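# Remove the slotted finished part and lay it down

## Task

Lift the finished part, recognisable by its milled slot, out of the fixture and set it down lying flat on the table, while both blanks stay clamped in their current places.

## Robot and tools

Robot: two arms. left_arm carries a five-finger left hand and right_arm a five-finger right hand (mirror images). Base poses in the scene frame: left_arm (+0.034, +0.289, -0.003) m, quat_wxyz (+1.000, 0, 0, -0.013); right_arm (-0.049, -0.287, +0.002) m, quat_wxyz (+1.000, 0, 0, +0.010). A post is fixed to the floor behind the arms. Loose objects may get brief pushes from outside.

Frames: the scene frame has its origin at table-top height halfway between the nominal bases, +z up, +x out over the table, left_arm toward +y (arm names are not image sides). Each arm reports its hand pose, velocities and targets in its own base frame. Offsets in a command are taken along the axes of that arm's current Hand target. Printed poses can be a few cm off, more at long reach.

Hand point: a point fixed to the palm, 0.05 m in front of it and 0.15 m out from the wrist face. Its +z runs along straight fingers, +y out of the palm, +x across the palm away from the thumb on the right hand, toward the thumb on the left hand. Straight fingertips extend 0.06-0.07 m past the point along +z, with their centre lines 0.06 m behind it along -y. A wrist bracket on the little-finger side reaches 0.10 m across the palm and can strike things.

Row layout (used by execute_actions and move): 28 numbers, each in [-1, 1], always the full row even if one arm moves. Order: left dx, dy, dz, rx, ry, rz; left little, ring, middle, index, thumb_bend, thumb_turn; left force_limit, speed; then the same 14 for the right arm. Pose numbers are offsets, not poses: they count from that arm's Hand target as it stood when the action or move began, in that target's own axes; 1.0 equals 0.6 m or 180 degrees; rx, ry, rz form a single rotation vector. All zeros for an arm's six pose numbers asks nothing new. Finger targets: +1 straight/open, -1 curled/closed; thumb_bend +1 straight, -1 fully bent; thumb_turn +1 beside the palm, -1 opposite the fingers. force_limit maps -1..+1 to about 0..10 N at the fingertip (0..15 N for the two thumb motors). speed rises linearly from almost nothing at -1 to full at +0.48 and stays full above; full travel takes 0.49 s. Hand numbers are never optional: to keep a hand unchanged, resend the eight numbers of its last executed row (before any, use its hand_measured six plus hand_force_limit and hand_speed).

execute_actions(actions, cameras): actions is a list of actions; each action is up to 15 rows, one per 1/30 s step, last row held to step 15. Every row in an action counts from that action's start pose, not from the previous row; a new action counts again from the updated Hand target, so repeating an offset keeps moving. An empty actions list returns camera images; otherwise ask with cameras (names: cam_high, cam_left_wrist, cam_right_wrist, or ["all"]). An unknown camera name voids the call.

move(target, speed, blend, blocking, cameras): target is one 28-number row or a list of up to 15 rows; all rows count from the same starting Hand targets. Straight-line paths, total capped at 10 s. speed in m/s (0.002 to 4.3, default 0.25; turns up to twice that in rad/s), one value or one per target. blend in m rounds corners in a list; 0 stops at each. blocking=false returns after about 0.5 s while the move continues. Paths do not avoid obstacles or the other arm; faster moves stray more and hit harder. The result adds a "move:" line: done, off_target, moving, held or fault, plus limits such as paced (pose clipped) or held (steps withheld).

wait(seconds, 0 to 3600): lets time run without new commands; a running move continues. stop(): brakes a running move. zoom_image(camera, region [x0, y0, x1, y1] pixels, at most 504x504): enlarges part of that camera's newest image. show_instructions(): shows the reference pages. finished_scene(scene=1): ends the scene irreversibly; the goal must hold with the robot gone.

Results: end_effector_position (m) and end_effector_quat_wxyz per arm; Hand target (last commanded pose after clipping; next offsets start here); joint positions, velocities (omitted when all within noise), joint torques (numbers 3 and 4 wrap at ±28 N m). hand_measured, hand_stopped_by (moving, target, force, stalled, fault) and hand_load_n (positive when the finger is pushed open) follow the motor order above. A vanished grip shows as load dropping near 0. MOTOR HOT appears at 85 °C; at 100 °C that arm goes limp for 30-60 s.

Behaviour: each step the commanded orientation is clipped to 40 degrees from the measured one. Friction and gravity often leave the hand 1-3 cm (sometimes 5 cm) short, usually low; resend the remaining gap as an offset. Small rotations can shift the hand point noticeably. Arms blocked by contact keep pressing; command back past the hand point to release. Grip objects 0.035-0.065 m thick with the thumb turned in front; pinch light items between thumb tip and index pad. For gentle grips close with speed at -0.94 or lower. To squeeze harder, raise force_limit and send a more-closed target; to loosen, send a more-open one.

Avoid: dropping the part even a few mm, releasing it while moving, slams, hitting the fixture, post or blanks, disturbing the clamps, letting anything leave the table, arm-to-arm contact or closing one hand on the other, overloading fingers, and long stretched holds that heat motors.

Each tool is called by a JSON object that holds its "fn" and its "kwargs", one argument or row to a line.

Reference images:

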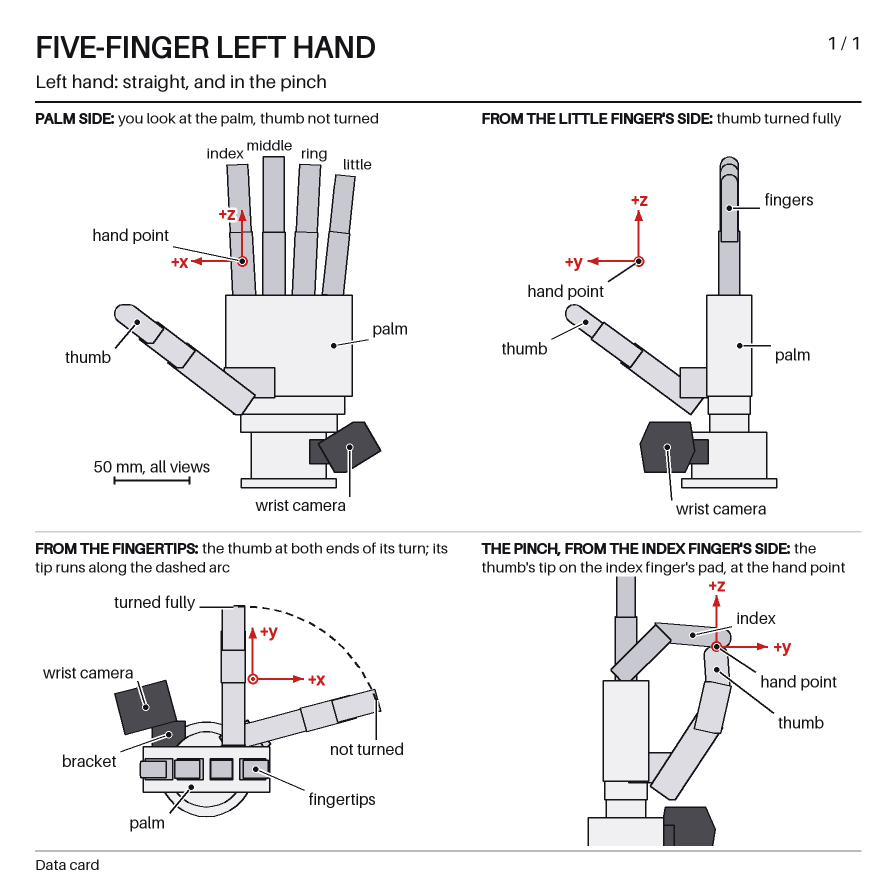

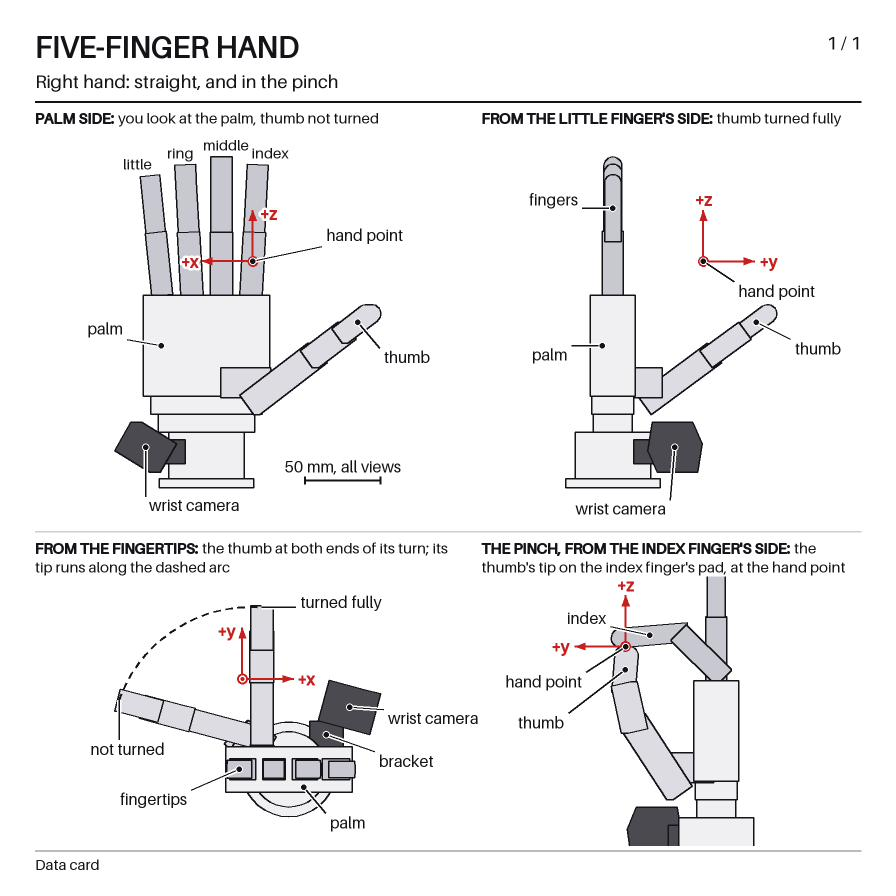

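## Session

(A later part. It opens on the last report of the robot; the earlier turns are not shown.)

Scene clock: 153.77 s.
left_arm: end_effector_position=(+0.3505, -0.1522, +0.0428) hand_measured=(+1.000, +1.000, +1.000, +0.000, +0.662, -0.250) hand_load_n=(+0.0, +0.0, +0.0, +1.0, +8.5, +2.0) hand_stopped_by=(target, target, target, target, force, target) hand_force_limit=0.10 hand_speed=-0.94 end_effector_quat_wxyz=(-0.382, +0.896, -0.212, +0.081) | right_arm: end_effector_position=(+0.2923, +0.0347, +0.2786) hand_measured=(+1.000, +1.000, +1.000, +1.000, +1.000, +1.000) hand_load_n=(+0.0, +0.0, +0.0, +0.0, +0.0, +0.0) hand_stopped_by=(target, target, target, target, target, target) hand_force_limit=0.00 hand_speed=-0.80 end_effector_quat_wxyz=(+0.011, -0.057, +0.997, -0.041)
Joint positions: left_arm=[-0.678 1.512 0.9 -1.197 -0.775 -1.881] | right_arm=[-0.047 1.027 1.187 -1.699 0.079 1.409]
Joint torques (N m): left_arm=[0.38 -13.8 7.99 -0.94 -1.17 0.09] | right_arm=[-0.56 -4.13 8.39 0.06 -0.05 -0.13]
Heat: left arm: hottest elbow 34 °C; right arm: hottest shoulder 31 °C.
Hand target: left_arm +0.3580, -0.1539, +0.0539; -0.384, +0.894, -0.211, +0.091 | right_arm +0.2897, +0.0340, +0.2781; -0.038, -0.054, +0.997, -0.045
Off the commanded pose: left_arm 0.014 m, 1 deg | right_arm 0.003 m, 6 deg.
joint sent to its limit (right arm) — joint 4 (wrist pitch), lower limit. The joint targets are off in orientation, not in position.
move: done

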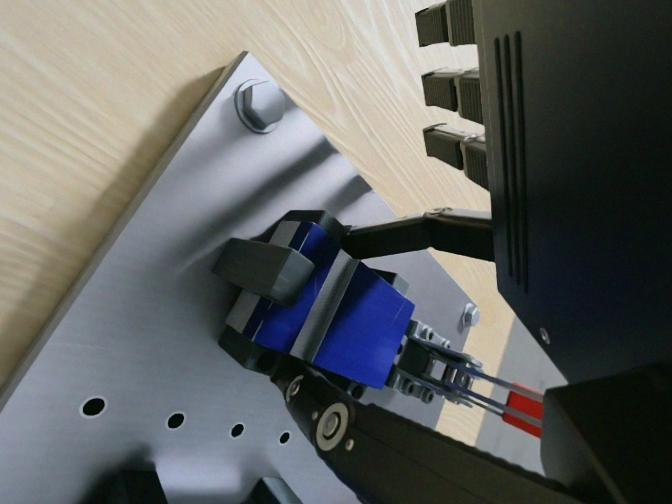

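{"fn": "move", "kwargs": {
  "target": [0,0,0,0,0,0,1,1,1,-0.5,0.0,-0.25,-0.7,-0.94,0,0,0,0,0,0,1,1,1,1,1,1,0,-0.8],
  "speed": 0.03,
  "cameras": []
}}

{"fn": "move", "kwargs": {
  "target": [0.0187,0.0115,-0.0148,0,0,0,1,1,1,-0.5,0.0,-0.25,-0.7,-0.94,0,0,0,0,0,0,1,1,1,1,1,1,0,-0.8],
  "speed": 0.03,
  "cameras": ["cam_left_wrist"]
}}

Scene clock: 154.90 s.
left_arm: end_effector_position=(+0.3505, -0.1522, +0.0428) hand_measured=(+1.000, +1.000, +1.000, -0.010, +0.662, -0.250) hand_load_n=(+0.0, -0.5, +0.0, +1.5, +8.5, +2.0) hand_stopped_by=(target, target, target, force, force, target) hand_force_limit=-0.70 hand_speed=-0.94 end_effector_quat_wxyz=(-0.382, +0.896, -0.212, +0.081) | right_arm: end_effector_position=(+0.2923, +0.0347, +0.2786) hand_measured=(+1.000, +1.000, +1.000, +1.000, +1.000, +1.000) hand_load_n=(+0.0, +0.0, +0.0, +0.0, +0.0, +0.0) hand_stopped_by=(target, target, target, target, target, target) hand_force_limit=0.00 hand_speed=-0.80 end_effector_quat_wxyz=(+0.011, -0.057, +0.997, -0.041)
Joint positions: left_arm=[-0.678 1.512 0.9 -1.197 -0.775 -1.881] | right_arm=[-0.047 1.027 1.187 -1.699 0.079 1.409]
Joint torques (N m): left_arm=[0.62 -13.74 8.14 -0.88 -1.16 0.01] | right_arm=[-0.5 -4.19 8.39 0.05 -0.05 -0.13]
Heat: left arm: hottest elbow 34 °C; right arm: hottest shoulder 31 °C.
Hand target: left_arm +0.3580, -0.1539, +0.0539; -0.384, +0.894, -0.211, +0.091 | right_arm +0.2897, +0.0340, +0.2781; -0.038, -0.054, +0.997, -0.045
Off the commanded pose: left_arm 0.013 m, 1 deg | right_arm 0.003 m, 6 deg.
joint sent to its limit (right arm) — joint 4 (wrist pitch), lower limit. The joint targets are off in orientation, not in position.
move: done

Scene clock: 155.83 s.
left_arm: end_effector_position=(+0.3513, -0.1546, +0.0475) hand_measured=(+1.000, +1.000, +1.000, -0.010, +0.662, -0.250) hand_load_n=(+0.0, +0.0, +0.0, +3.5, +5.5, +1.0) hand_stopped_by=(target, target, target, force, force, target) hand_force_limit=-0.70 hand_speed=-0.94 end_effector_quat_wxyz=(-0.386, +0.894, -0.214, +0.078) | right_arm: end_effector_position=(+0.2923, +0.0347, +0.2786) hand_measured=(+1.000, +1.000, +1.000, +1.000, +1.000, +1.000) hand_load_n=(+0.0, +0.0, +0.5, +0.0, +0.0, +0.0) hand_stopped_by=(target, target, target, target, target, target) hand_force_limit=0.00 hand_speed=-0.80 end_effector_quat_wxyz=(+0.011, -0.057, +0.997, -0.041)
Joint positions: left_arm=[-0.683 1.516 0.919 -1.225 -0.777 -1.888] | right_arm=[-0.047 1.027 1.187 -1.699 0.079 1.409]
Joint torques (N m): left_arm=[-1.2 -11.28 9.48 -1.02 -0.9 -0.16] | right_arm=[-0.56 -4.13 8.38 0.03 -0.05 -0.13]
Heat: left arm: hottest elbow 34 °C; right arm: hottest shoulder 31 °C.
Hand target: left_arm +0.3632, -0.1690, +0.0551; -0.384, +0.894, -0.211, +0.091 | right_arm +0.2897, +0.0340, +0.2781; -0.038, -0.054, +0.997, -0.045
Off the commanded pose: left_arm 0.020 m, 1 deg | right_arm 0.003 m, 6 deg.
joint sent to its limit (right arm) — joint 4 (wrist pitch), lower limit. The joint targets are off in orientation, not in position.
move: off_target (left_arm)

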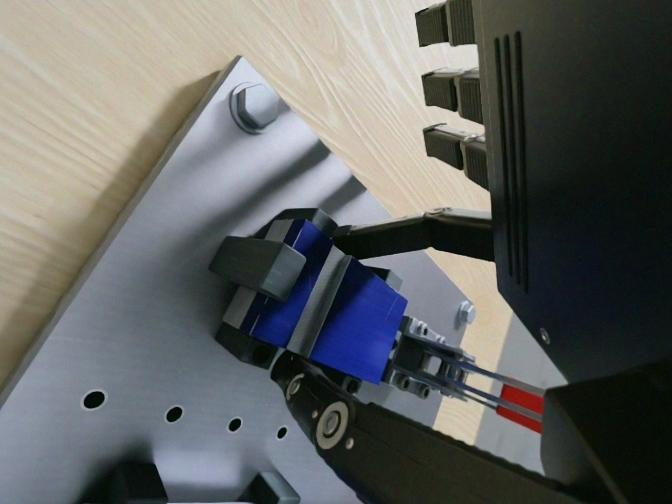

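{"fn": "move", "kwargs": {
  "target": [0.0093,0.0058,-0.0074,0,0,0,1,1,1,-0.5,-0.1,-0.25,0.3,-0.94,0,0,0,0,0,0,1,1,1,1,1,1,0,-0.8],
  "speed": 0.03,
  "cameras": []
}}

Scene clock: 156.80 s.
left_arm: end_effector_position=(+0.3516, -0.1575, +0.0478) hand_measured=(+1.000, +1.000, +1.000, -0.010, +0.624, -0.250) hand_load_n=(+0.0, +0.0, +0.0, +6.0, +9.0, +1.0) hand_stopped_by=(target, target, target, force, force, target) hand_force_limit=0.30 hand_speed=-0.94 end_effector_quat_wxyz=(-0.390, +0.892, -0.216, +0.073) | right_arm: end_effector_position=(+0.2923, +0.0347, +0.2786) hand_measured=(+1.000, +1.000, +1.000, +1.000, +1.000, +1.000) hand_load_n=(+0.0, +0.0, +0.0, +0.0, +0.0, +0.0) hand_stopped_by=(target, target, target, target, target, target) hand_force_limit=0.00 hand_speed=-0.80 end_effector_quat_wxyz=(+0.011, -0.057, +0.997, -0.041)
Joint positions: left_arm=[-0.69 1.531 0.935 -1.247 -0.778 -1.9] | right_arm=[-0.047 1.027 1.187 -1.699 0.079 1.409]
Joint torques (N m): left_arm=[-1.14 -10.46 10.19 -0.73 -0.74 -0.2] | right_arm=[-0.56 -4.19 8.38 0.03 -0.06 -0.13]
Heat: left arm: hottest elbow 34 °C; right arm: hottest shoulder 31 °C.
Hand target: left_arm +0.3657, -0.1764, +0.0557; -0.384, +0.894, -0.211, +0.091 | right_arm +0.2897, +0.0340, +0.2781; -0.038, -0.054, +0.997, -0.045
Off the commanded pose: left_arm 0.025 m, 2 deg | right_arm 0.003 m, 6 deg.
joint sent to its limit (right arm) — joint 4 (wrist pitch), lower limit. The joint targets are off in orientation, not in position.
move: off_target (left_arm)

{"fn": "move", "kwargs": {
  "target": [0,-0.0181,-0.0172,0,0,0,1,1,1,-0.5,-0.1,-0.25,0.3,-0.94,0,0,0,0,0,0,1,1,1,1,1,1,0,-0.8],
  "speed": 0.03,
  "cameras": ["cam_left_wrist"]
}}

{"fn": "zoom_image", "kwargs": {
  "camera": "cam_left_wrist",
  "region": [160, 170, 460, 470]
}}

Scene clock: 157.93 s.
left_arm: end_effector_position=(+0.3505, -0.1568, +0.0537) hand_measured=(+1.000, +1.000, +1.000, -0.010, +0.624, -0.250) hand_load_n=(+0.0, +0.0, +0.0, +6.0, +8.5, +2.0) hand_stopped_by=(target, target, target, force, force, target) hand_force_limit=0.30 hand_speed=-0.94 end_effector_quat_wxyz=(-0.393, +0.891, -0.218, +0.065) | right_arm: end_effector_position=(+0.2923, +0.0347, +0.2786) hand_measured=(+1.000, +1.000, +1.000, +1.000, +1.000, +1.000) hand_load_n=(+0.0, +0.0, +0.0, +0.0, +0.0, +0.0) hand_stopped_by=(target, target, target, target, target, target) hand_force_limit=0.00 hand_speed=-0.80 end_effector_quat_wxyz=(+0.011, -0.057, +0.997, -0.041)
Joint positions: left_arm=[-0.691 1.531 0.952 -1.285 -0.778 -1.902] | right_arm=[-0.047 1.027 1.187 -1.699 0.079 1.409]
Joint torques (N m): left_arm=[-0.73 -13.45 10.11 -1.06 -0.76 -0.19] | right_arm=[-0.5 -4.19 8.39 0.06 -0.06 -0.12]
Heat: left arm: hottest elbow 34 °C; right arm: hottest shoulder 31 °C.
Hand target: left_arm +0.3656, -0.1765, +0.0707; -0.384, +0.894, -0.211, +0.091 | right_arm +0.2897, +0.0340, +0.2781; -0.038, -0.054, +0.997, -0.045
Off the commanded pose: left_arm 0.030 m, 3 deg | right_arm 0.003 m, 6 deg.
joint sent to its limit (right arm) — joint 4 (wrist pitch), lower limit. The joint targets are off in orientation, not in position.
move: off_target (left_arm)

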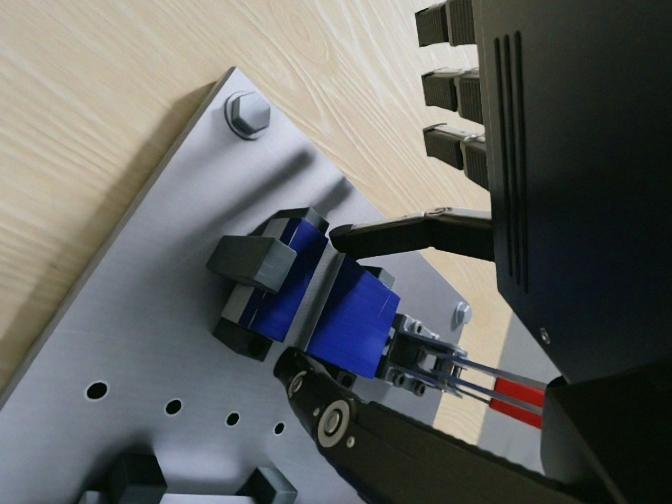

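Scaled by 1.680 from the camera's image (finer frame: 960x720).

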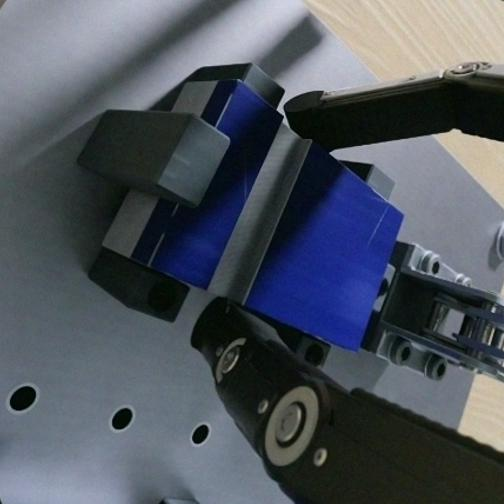

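{"fn": "move", "kwargs": {
  "target": [0,-0.0181,-0.0172,0,0,0,1,1,1,-0.5,-0.1,-0.25,0.3,-0.94,0,0,0,0,0,0,1,1,1,1,1,1,0,-0.8],
  "speed": 0.03,
  "cameras": ["cam_left_wrist"]
}}

{"fn": "zoom_image", "kwargs": {
  "camera": "cam_left_wrist",
  "region": [160, 170, 460, 470]
}}

Scene clock: 159.37 s.
left_arm: end_effector_position=(+0.3569, -0.1618, +0.0714) hand_measured=(+1.000, +1.000, +1.000, -0.010, +0.622, -0.250) hand_load_n=(+0.0, +0.0, -0.5, +0.0, +0.0, +0.0) hand_stopped_by=(target, target, target, force, force, target) hand_force_limit=0.30 hand_speed=-0.94 end_effector_quat_wxyz=(-0.393, +0.891, -0.216, +0.072) | right_arm: end_effector_position=(+0.2923, +0.0347, +0.2786) hand_measured=(+1.000, +1.000, +1.000, +1.000, +1.000, +1.000) hand_load_n=(+0.0, +0.0, +0.0, +0.0, +0.0, +0.0) hand_stopped_by=(target, target, target, target, target, target) hand_force_limit=0.00 hand_speed=-0.80 end_effector_quat_wxyz=(+0.011, -0.057, +0.997, -0.041)
Joint positions: left_arm=[-0.693 1.518 0.99 -1.327 -0.782 -1.906] | right_arm=[-0.047 1.027 1.187 -1.699 0.079 1.409]
Joint torques (N m): left_arm=[-1.61 -13.51 9.39 -0.98 -0.6 -0.18] | right_arm=[-0.56 -4.25 8.38 0.05 -0.05 -0.13]
Heat: left arm: hottest elbow 34 °C; right arm: hottest shoulder 31 °C.
Hand target: left_arm +0.3657, -0.1766, +0.0856; -0.384, +0.894, -0.211, +0.091 | right_arm +0.2897, +0.0340, +0.2781; -0.038, -0.054, +0.997, -0.045
Off the commanded pose: left_arm 0.022 m, 3 deg | right_arm 0.003 m, 6 deg.
joint sent to its limit (right arm) — joint 4 (wrist pitch), lower limit. The joint targets are off in orientation, not in position.
move: off_target (left_arm)

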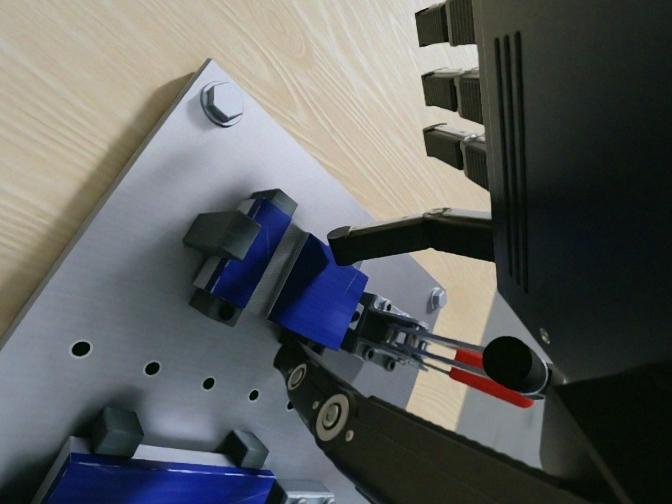

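Scaled by 1.680 from the camera's image (finer frame: 960x720).

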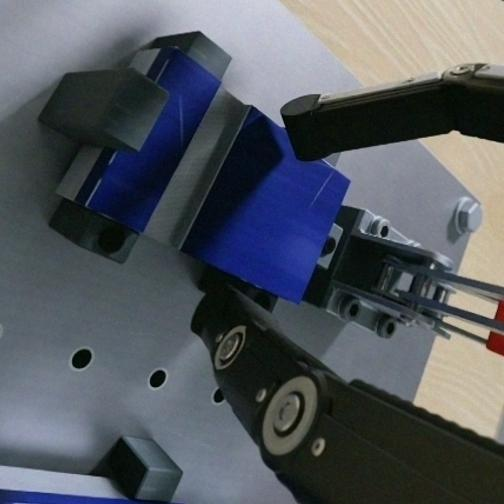

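{"fn": "move", "kwargs": {
  "target": [
    [0,0,0,0,0,0,1,1,1,0.1,1,-0.25,-0.3,-0.5,0,0,0,0,0,0,1,1,1,1,1,1,0,-0.8],
    [0,-0.0544,-0.0517,0,0,0,1,1,1,0.1,1,-0.25,-0.3,-0.5,0,0,0,0,0,0,1,1,1,1,1,1,0,-0.8],
    [-0.2283,-0.096,-0.1103,0,0,0,1,1,1,0.1,1,-0.25,-0.3,-0.5,0,0,0,0,0,0,1,1,1,1,1,1,0,-0.8]
  ],
  "speed": 0.15,
  "cameras": ["cam_left_wrist"]
}}

{"fn": "move", "kwargs": {
  "target": [0,0,0,0,0,0,1,1,1,0.1,1,-0.25,-0.3,-0.5,-0.1485,0.2778,0.1487,0.2394,-0.3337,-0.4891,1,1,1,1,1,1,0,-0.8],
  "speed": 0.2,
  "cameras": ["all"]
}}

Scene clock: 167.23 s.
left_arm: end_effector_position=(+0.2445, -0.1222, +0.1746) hand_measured=(+1.000, +1.000, +1.000, +0.100, +1.000, -0.250) hand_load_n=(+0.0, +0.0, +0.0, +0.0, +0.0, +0.0) hand_stopped_by=(target, target, target, target, target, target) hand_force_limit=-0.30 hand_speed=-0.50 end_effector_quat_wxyz=(-0.368, +0.899, -0.216, +0.102) | right_arm: end_effector_position=(+0.2923, +0.0347, +0.2786) hand_measured=(+1.000, +1.000, +1.000, +1.000, +1.000, +1.000) hand_load_n=(+0.0, +0.0, +0.0, +0.0, +0.0, +0.0) hand_stopped_by=(target, target, target, target, target, target) hand_force_limit=0.00 hand_speed=-0.80 end_effector_quat_wxyz=(+0.011, -0.057, +0.997, -0.041)
Joint positions: left_arm=[-0.839 1.077 0.887 -1.695 -0.73 -2.059] | right_arm=[-0.047 1.027 1.187 -1.699 0.079 1.409]
Joint torques (N m): left_arm=[-1.79 -5.54 7.31 -0.75 -0.56 -0.17] | right_arm=[-0.5 -4.25 8.39 0.05 -0.05 -0.12]
Heat: left arm: hottest elbow 34 °C; right arm: hottest shoulder 31 °C.
Hand target: left_arm +0.2392, -0.1226, +0.1728; -0.384, +0.894, -0.211, +0.091 | right_arm +0.2897, +0.0340, +0.2781; -0.038, -0.054, +0.997, -0.045
Off the commanded pose: left_arm 0.005 m, 2 deg | right_arm 0.003 m, 6 deg.
joint sent to its limit (left arm) — joint 4 (wrist pitch), lower limit. The joint targets still meet the commanded pose.
joint sent to its limit (right arm) — joint 4 (wrist pitch), lower limit. The joint targets are off in orientation, not in position.
move: done

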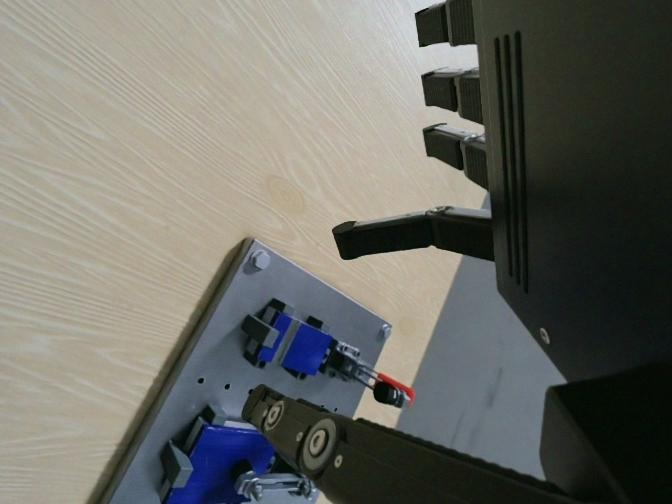

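Scene clock: 172.93 s.
left_arm: end_effector_position=(+0.2445, -0.1222, +0.1746) hand_measured=(+1.000, +1.000, +1.000, +0.100, +1.000, -0.250) hand_load_n=(+0.0, +0.0, +0.0, +0.0, +0.0, +0.0) hand_stopped_by=(target, target, target, target, target, target) hand_force_limit=-0.30 hand_speed=-0.50 end_effector_quat_wxyz=(-0.368, +0.899, -0.216, +0.102) | right_arm: end_effector_position=(+0.3522, +0.1955, +0.1685) hand_measured=(+1.000, +1.000, +1.000, +1.000, +1.000, +1.000) hand_load_n=(+0.0, +0.0, +0.0, +0.0, +0.0, +0.0) hand_stopped_by=(target, target, target, target, target, target) hand_force_limit=0.00 hand_speed=-0.80 end_effector_quat_wxyz=(-0.403, +0.701, -0.511, +0.290)
Joint positions: left_arm=[-0.839 1.077 0.887 -1.695 -0.73 -2.059] | right_arm=[0.49 0.879 0.59 -0.249 0.149 0.094]
Joint torques (N m): left_arm=[-0.79 -6.71 7.5 -0.96 -0.58 -0.11] | right_arm=[0.38 -2.78 9.36 2.61 -0.11 -0.11]
Heat: left arm: hottest elbow 34 °C; right arm: hottest shoulder 31 °C.
Hand target: left_arm +0.2393, -0.1226, +0.1729; -0.384, +0.894, -0.211, +0.091 | right_arm +0.3530, +0.1999, +0.1679; -0.407, +0.705, -0.503, +0.291
Off the commanded pose: left_arm 0.006 m, 2 deg | right_arm 0.005 m, 1 deg.
joint sent to its limit (left arm) — joint 4 (wrist pitch), lower limit. The joint targets still meet the commanded pose.
move: done

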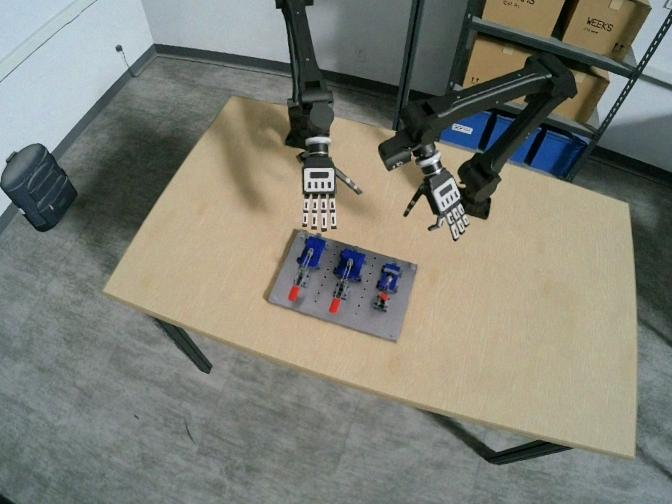

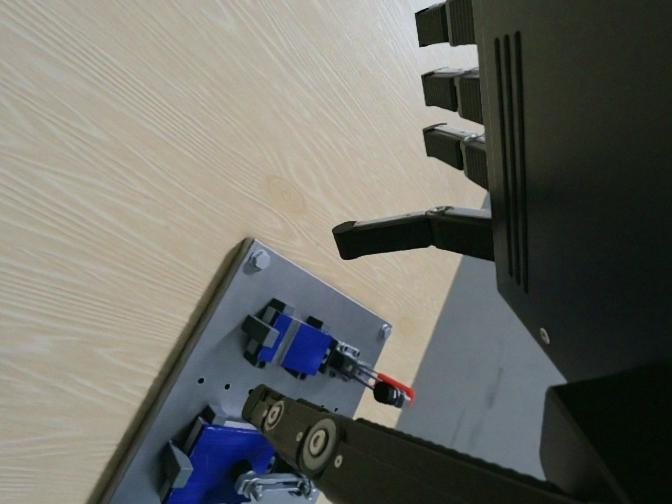

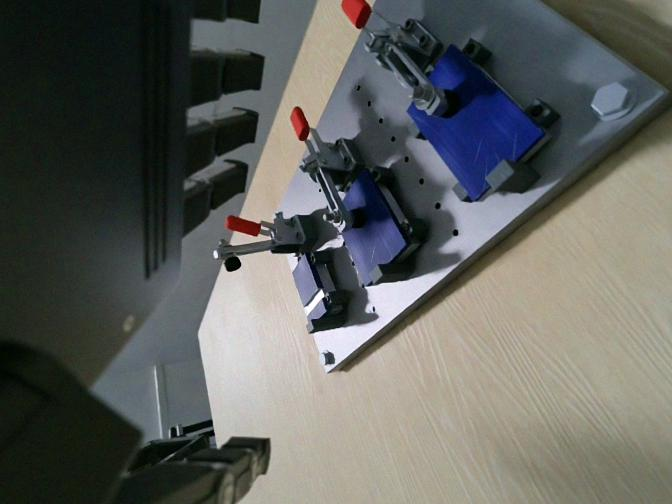

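{"fn": "zoom_image", "kwargs": {
  "camera": "cam_right_wrist",
  "region": [200, 200, 380, 380]
}}

{"fn": "zoom_image", "kwargs": {
  "camera": "cam_right_wrist",
  "region": [280, 235, 370, 345]
}}

{"fn": "zoom_image", "kwargs": {
  "camera": "cam_right_wrist",
  "region": [380, 20, 600, 230]
}}

Scaled by 2.800 from the camera's image (finer frame: 960x720).

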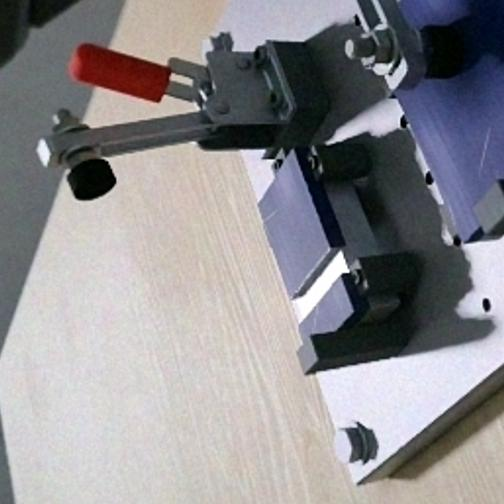

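Scaled by 4.582 from the camera's image (finer frame: 960x720).

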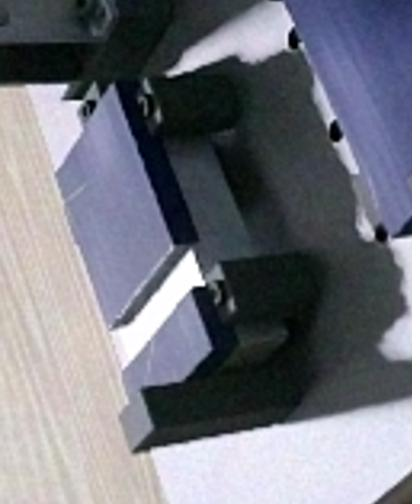

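Scaled by 2.291 from the camera's image (finer frame: 960x720).

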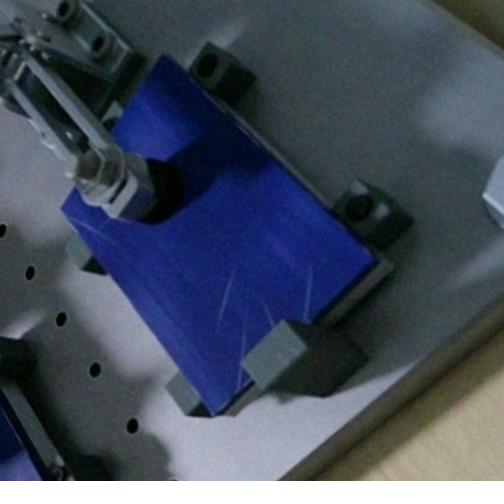

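{"fn": "move", "kwargs": {
  "target": [0,0,0,0,0,0,1,1,1,0.1,1,-0.25,-0.3,-0.5,0,0.0687,-0.1857,0,0,0,-1,-1,-1,-1,1,1,0,-0.3],
  "speed": 0.2,
  "cameras": ["cam_right_wrist","cam_high"]
}}

{"fn": "zoom_image", "kwargs": {
  "camera": "cam_right_wrist",
  "region": [200, 130, 400, 330]
}}

Scene clock: 176.37 s.
left_arm: end_effector_position=(+0.2445, -0.1222, +0.1746) hand_measured=(+1.000, +1.000, +1.000, +0.100, +1.000, -0.250) hand_load_n=(+0.0, +0.0, +0.0, +0.0, +0.0, +0.0) hand_stopped_by=(target, target, target, target, target, target) hand_force_limit=-0.30 hand_speed=-0.50 end_effector_quat_wxyz=(-0.368, +0.899, -0.216, +0.102) | right_arm: end_effector_position=(+0.2445, +0.1603, +0.1882) hand_measured=(-1.000, -1.000, -1.000, -1.000, +1.000, +1.000) hand_load_n=(+0.0, +0.0, +0.0, +0.0, +0.0, -0.5) hand_stopped_by=(target, target, target, target, target, target) hand_force_limit=0.00 hand_speed=-0.30 end_effector_quat_wxyz=(-0.407, +0.704, -0.502, +0.294)
Joint positions: left_arm=[-0.839 1.077 0.887 -1.695 -0.73 -2.059] | right_arm=[0.62 0.429 0.495 -0.603 0.255 0.144]
Joint torques (N m): left_arm=[-1.96 -6.18 7.2 -1.06 -0.55 -0.17] | right_arm=[0.44 1.38 9.99 1.55 0.16 0.04]
Heat: left arm: hottest shoulder 33 °C; right arm: hottest shoulder 31 °C.
Hand target: left_arm +0.2393, -0.1226, +0.1729; -0.384, +0.894, -0.211, +0.091 | right_arm +0.2423, +0.1620, +0.1880; -0.407, +0.705, -0.503, +0.291
Off the commanded pose: left_arm 0.006 m, 2 deg | right_arm 0.003 m, 0 deg.
joint sent to its limit (left arm) — joint 4 (wrist pitch), lower limit. The joint targets still meet the commanded pose.
move: done
Images, in order (width x height): cam_high 672x504, cam_right_wrist 672x504.

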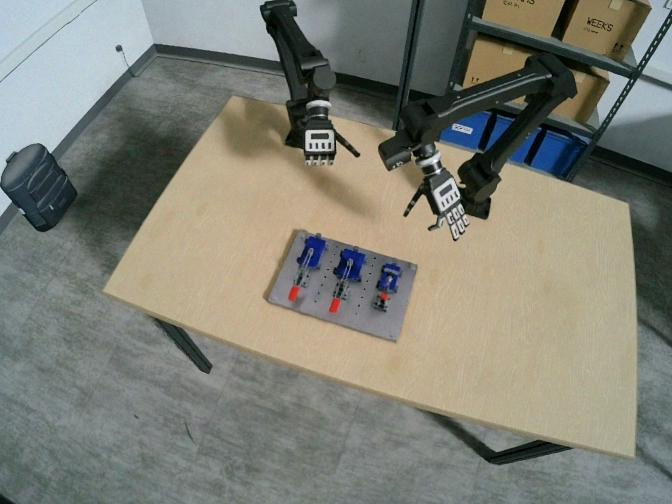

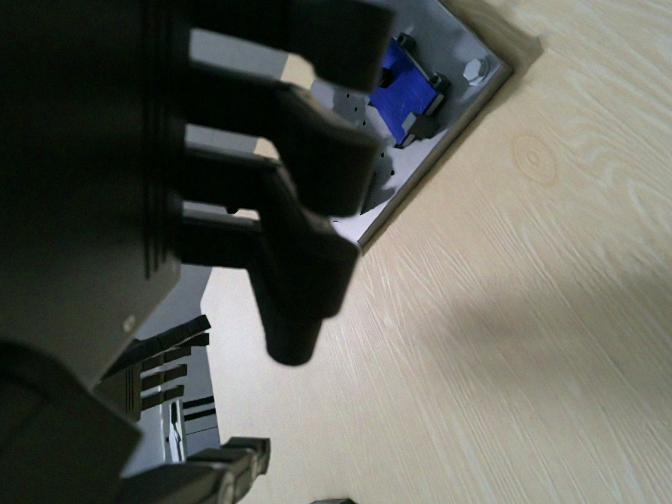

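Scaled by 2.520 from the camera's image (finer frame: 960x720).

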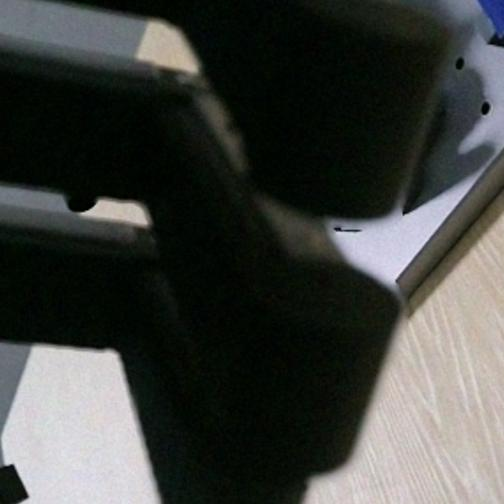

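{"fn": "move", "kwargs": {
  "target": [0,0,0,0,0,0,1,1,1,0.1,1,-0.25,-0.3,-0.5,0,0,0,0,-0.08,0,1,1,1,1,1,1,0,-0.3],
  "speed": 0.2,
  "cameras": ["cam_right_wrist"]
}}

{"fn": "zoom_image", "kwargs": {
  "camera": "cam_right_wrist",
  "region": [230, 130, 430, 330]
}}

Scene clock: 177.97 s.
left_arm: end_effector_position=(+0.2445, -0.1222, +0.1746) hand_measured=(+1.000, +1.000, +1.000, +0.100, +1.000, -0.250) hand_load_n=(+0.0, +0.0, +0.0, +0.0, +0.0, +0.0) hand_stopped_by=(target, target, target, target, target, target) hand_force_limit=-0.30 hand_speed=-0.50 end_effector_quat_wxyz=(-0.368, +0.899, -0.216, +0.102) | right_arm: end_effector_position=(+0.2385, +0.1629, +0.1878) hand_measured=(+1.000, +1.000, +1.000, +1.000, +1.000, +1.000) hand_load_n=(+0.0, +0.0, -0.5, +0.0, +0.5, +0.0) hand_stopped_by=(target, target, target, target, target, target) hand_force_limit=0.00 hand_speed=-0.30 end_effector_quat_wxyz=(-0.465, +0.736, -0.451, +0.195)
Joint positions: left_arm=[-0.839 1.077 0.887 -1.695 -0.73 -2.059] | right_arm=[0.319 0.441 0.481 -0.574 -0.264 -0.001]
Joint torques (N m): left_arm=[-1.2 -6.48 7.31 -1.01 -0.53 -0.2] | right_arm=[-0.79 1.73 9.76 2.54 -0.3 -0.12]
Heat: left arm: hottest shoulder 33 °C; right arm: hottest shoulder 31 °C.
Hand target: left_arm +0.2393, -0.1226, +0.1729; -0.384, +0.894, -0.211, +0.091 | right_arm +0.2423, +0.1619, +0.1880; -0.466, +0.736, -0.449, +0.200
Off the commanded pose: left_arm 0.006 m, 2 deg | right_arm 0.004 m, 1 deg.
joint sent to its limit (left arm) — joint 4 (wrist pitch), lower limit. The joint targets still meet the commanded pose.
move: done

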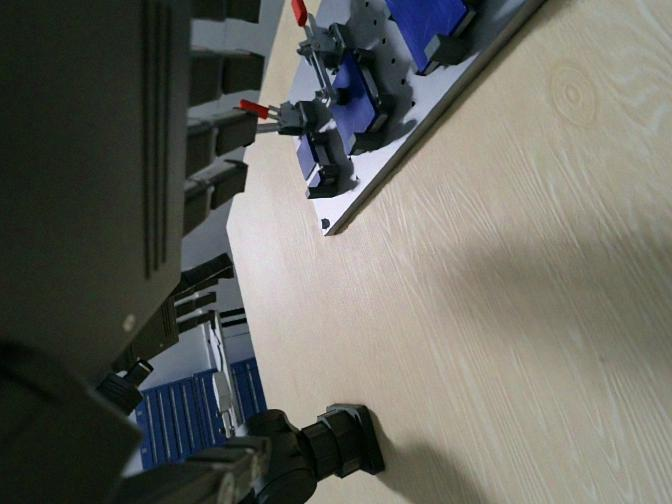

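Scaled by 2.520 from the camera's image (finer frame: 960x720).

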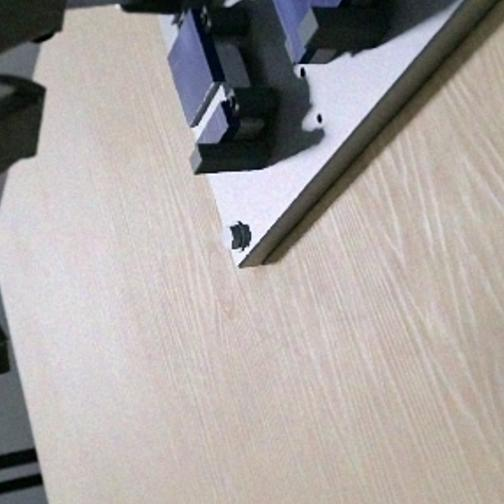

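{"fn": "move", "kwargs": {
  "target": [0,0,0,0,0,0,1,1,1,0.1,1,-0.25,-0.3,-0.5,0.1155,-0.0575,0.1348,0,0.08,0,1,1,1,1,1,1,0,-0.3],
  "speed": 0.2,
  "cameras": ["cam_right_wrist"]
}}

{"fn": "zoom_image", "kwargs": {
  "camera": "cam_right_wrist",
  "region": [230, 180, 380, 330]
}}

Scene clock: 179.97 s.
left_arm: end_effector_position=(+0.2445, -0.1222, +0.1746) hand_measured=(+1.000, +1.000, +1.000, +0.100, +1.000, -0.250) hand_load_n=(+0.0, +0.0, +0.0, +0.0, +0.0, +0.0) hand_stopped_by=(target, target, target, target, target, target) hand_force_limit=-0.30 hand_speed=-0.50 end_effector_quat_wxyz=(-0.368, +0.899, -0.216, +0.102) | right_arm: end_effector_position=(+0.3352, +0.1441, +0.1455) hand_measured=(+1.000, +1.000, +1.000, +1.000, +1.000, +1.000) hand_load_n=(+0.0, +0.0, +0.0, +0.0, +0.0, +0.0) hand_stopped_by=(target, target, target, target, target, target) hand_force_limit=0.00 hand_speed=-0.30 end_effector_quat_wxyz=(-0.390, +0.714, -0.512, +0.276)
Joint positions: left_arm=[-0.839 1.077 0.887 -1.695 -0.73 -2.059] | right_arm=[0.316 0.793 0.512 -0.294 -0.012 -0.003]
Joint torques (N m): left_arm=[-1.32 -5.89 7.32 -1.18 -0.54 -0.19] | right_arm=[-0.09 -1.38 12.72 2.56 0.05 -0.07]
Heat: left arm: hottest shoulder 33 °C; right arm: hottest shoulder 31 °C.
Hand target: left_arm +0.2393, -0.1226, +0.1729; -0.384, +0.894, -0.211, +0.091 | right_arm +0.3522, +0.1499, +0.1702; -0.407, +0.705, -0.503, +0.291
Off the commanded pose: left_arm 0.006 m, 2 deg | right_arm 0.030 m, 3 deg.
joint sent to its limit (left arm) — joint 4 (wrist pitch), lower limit. The joint targets still meet the commanded pose.
move: off_target (right_arm)

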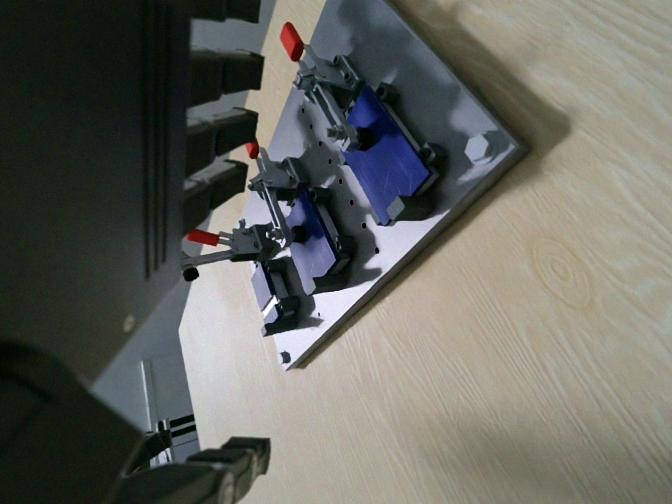

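Scaled by 3.360 from the camera's image (finer frame: 960x720).

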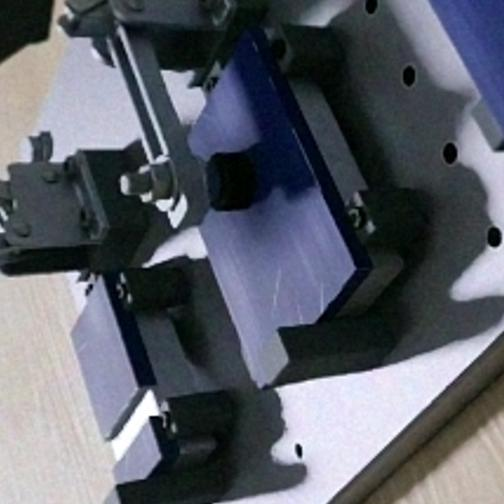

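{"fn": "move", "kwargs": {
  "target": [0.1988,0.0488,0.1128,0,0,0,1,1,1,-0.1,1,-0.25,-0.3,-0.5,0,0,0,0,0,0,1,1,1,1,1,1,0,-0.3],
  "speed": 0.12,
  "cameras": ["cam_left_wrist","cam_right_wrist"]
}}

{"fn": "zoom_image", "kwargs": {
  "camera": "cam_right_wrist",
  "region": [200, 200, 360, 360]
}}

Scene clock: 182.87 s.
left_arm: end_effector_position=(+0.3433, -0.1434, +0.0977) hand_measured=(+1.000, +1.000, +1.000, -0.100, +1.000, -0.250) hand_load_n=(+0.0, +0.0, +0.0, +0.0, +0.0, +0.0) hand_stopped_by=(target, target, target, target, target, target) hand_force_limit=-0.30 hand_speed=-0.50 end_effector_quat_wxyz=(-0.389, +0.891, -0.217, +0.082) | right_arm: end_effector_position=(+0.3353, +0.1441, +0.1454) hand_measured=(+1.000, +1.000, +1.000, +1.000, +1.000, +1.000) hand_load_n=(+0.0, +0.0, +0.0, +0.0, +0.0, +0.0) hand_stopped_by=(target, target, target, target, target, target) hand_force_limit=0.00 hand_speed=-0.30 end_effector_quat_wxyz=(-0.389, +0.714, -0.512, +0.276)
Joint positions: left_arm=[-0.678 1.407 0.95 -1.355 -0.79 -1.871] | right_arm=[0.316 0.794 0.512 -0.294 -0.012 -0.003]
Joint torques (N m): left_arm=[0.73 -10.46 10.4 -0.36 -0.66 0.1] | right_arm=[-0.09 -1.44 12.72 2.58 0.05 -0.07]
Heat: left arm: hottest shoulder 33 °C; right arm: hottest shoulder 31 °C.
Hand target: left_arm +0.3590, -0.1501, +0.1052; -0.384, +0.894, -0.211, +0.091 | right_arm +0.3522, +0.1499, +0.1701; -0.407, +0.705, -0.503, +0.291
Off the commanded pose: left_arm 0.018 m, 1 deg | right_arm 0.031 m, 3 deg.
move: off_target (left_arm)

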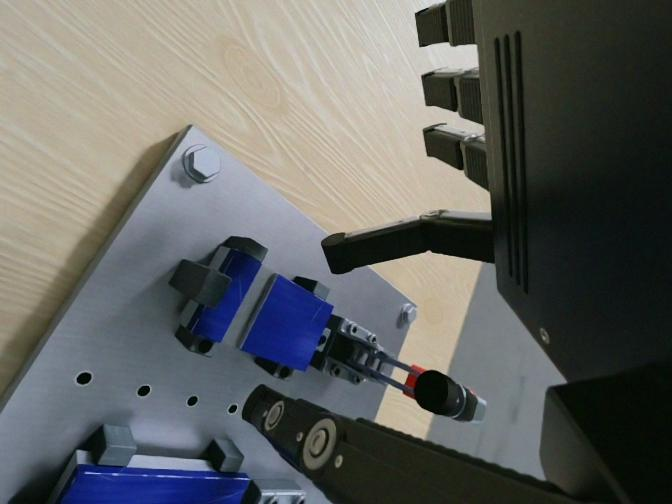

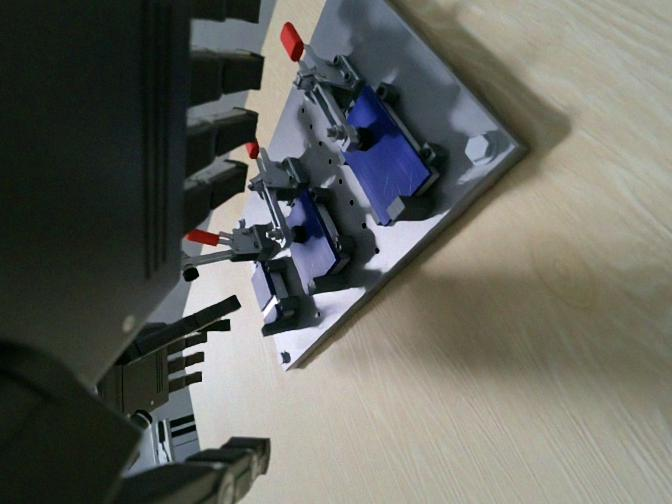

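Scaled by 3.150 from the camera's image (finer frame: 960x720).

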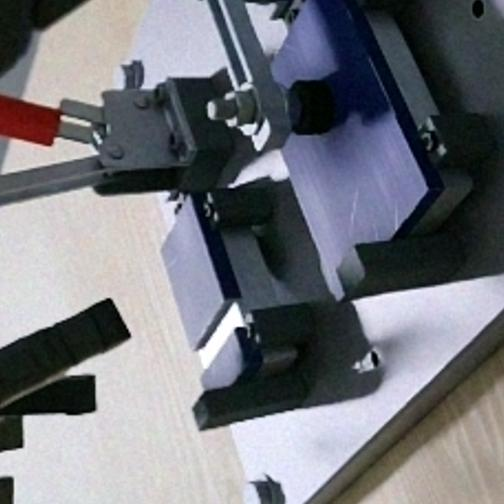

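{"fn": "move", "kwargs": {
  "target": [-0.0083,0.0578,0.0727,0,0,0,1,1,1,-0.1,1,-0.25,-0.3,-0.5,0,0,0,0,0,0,1,1,1,1,1,1,0,-0.3],
  "speed": 0.05,
  "cameras": ["cam_left_wrist","cam_right_wrist"]
}}

{"fn": "zoom_image", "kwargs": {
  "camera": "cam_right_wrist",
  "region": [200, 200, 360, 360]
}}

{"fn": "zoom_image", "kwargs": {
  "camera": "cam_left_wrist",
  "region": [160, 170, 460, 470]
}}

Scene clock: 184.87 s.
left_arm: end_effector_position=(+0.3579, -0.1479, +0.0596) hand_measured=(+1.000, +1.000, +1.000, -0.100, +1.000, -0.250) hand_load_n=(+0.0, +0.0, +0.0, +0.0, +0.0, +0.0) hand_stopped_by=(target, target, target, target, target, target) hand_force_limit=-0.30 hand_speed=-0.50 end_effector_quat_wxyz=(-0.379, +0.896, -0.209, +0.103) | right_arm: end_effector_position=(+0.3353, +0.1441, +0.1454) hand_measured=(+1.000, +1.000, +1.000, +1.000, +1.000, +1.000) hand_load_n=(+0.0, +0.0, +0.0, +0.0, +0.0, +0.0) hand_stopped_by=(target, target, target, target, target, target) hand_force_limit=0.00 hand_speed=-0.30 end_effector_quat_wxyz=(-0.389, +0.714, -0.512, +0.276)
Joint positions: left_arm=[-0.661 1.461 0.894 -1.176 -0.793 -1.845] | right_arm=[0.316 0.794 0.512 -0.294 -0.012 -0.003]
Joint torques (N m): left_arm=[0.62 -11.11 6.76 -0.03 -0.72 0.07] | right_arm=[-0.09 -1.49 12.74 2.55 0.05 -0.07]
Heat: left arm: hottest shoulder 33 °C; right arm: hottest shoulder 31 °C.
Hand target: left_arm +0.3580, -0.1411, +0.0500; -0.384, +0.894, -0.211, +0.091 | right_arm +0.3522, +0.1499, +0.1701; -0.407, +0.705, -0.503, +0.291
Off the commanded pose: left_arm 0.012 m, 2 deg | right_arm 0.030 m, 3 deg.
move: off_target (left_arm)

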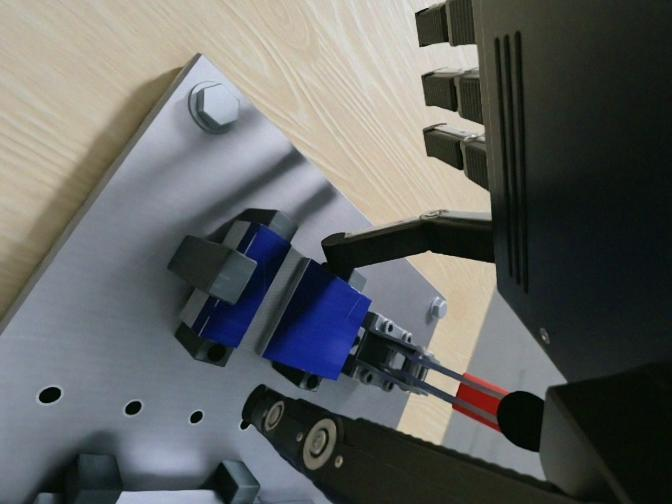

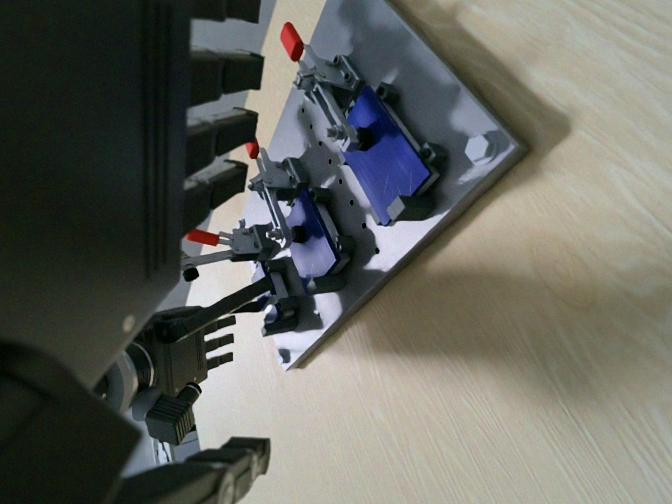

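Scaled by 3.150 from the camera's image (finer frame: 960x720).

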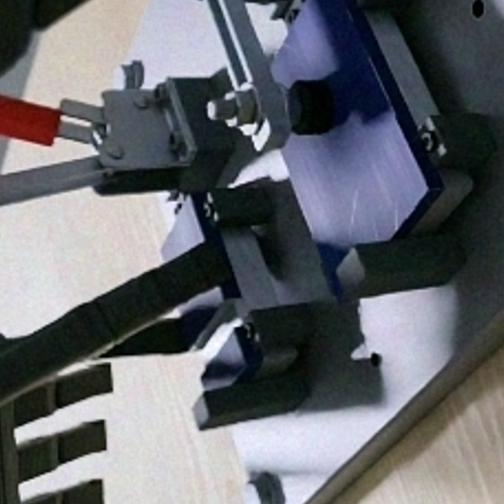

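Scaled by 1.680 from the camera's image (finer frame: 960x720).

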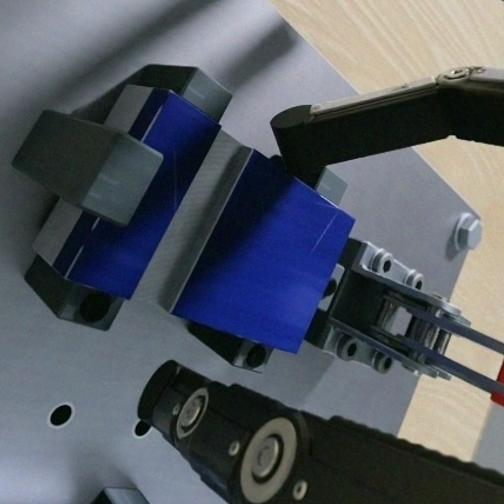

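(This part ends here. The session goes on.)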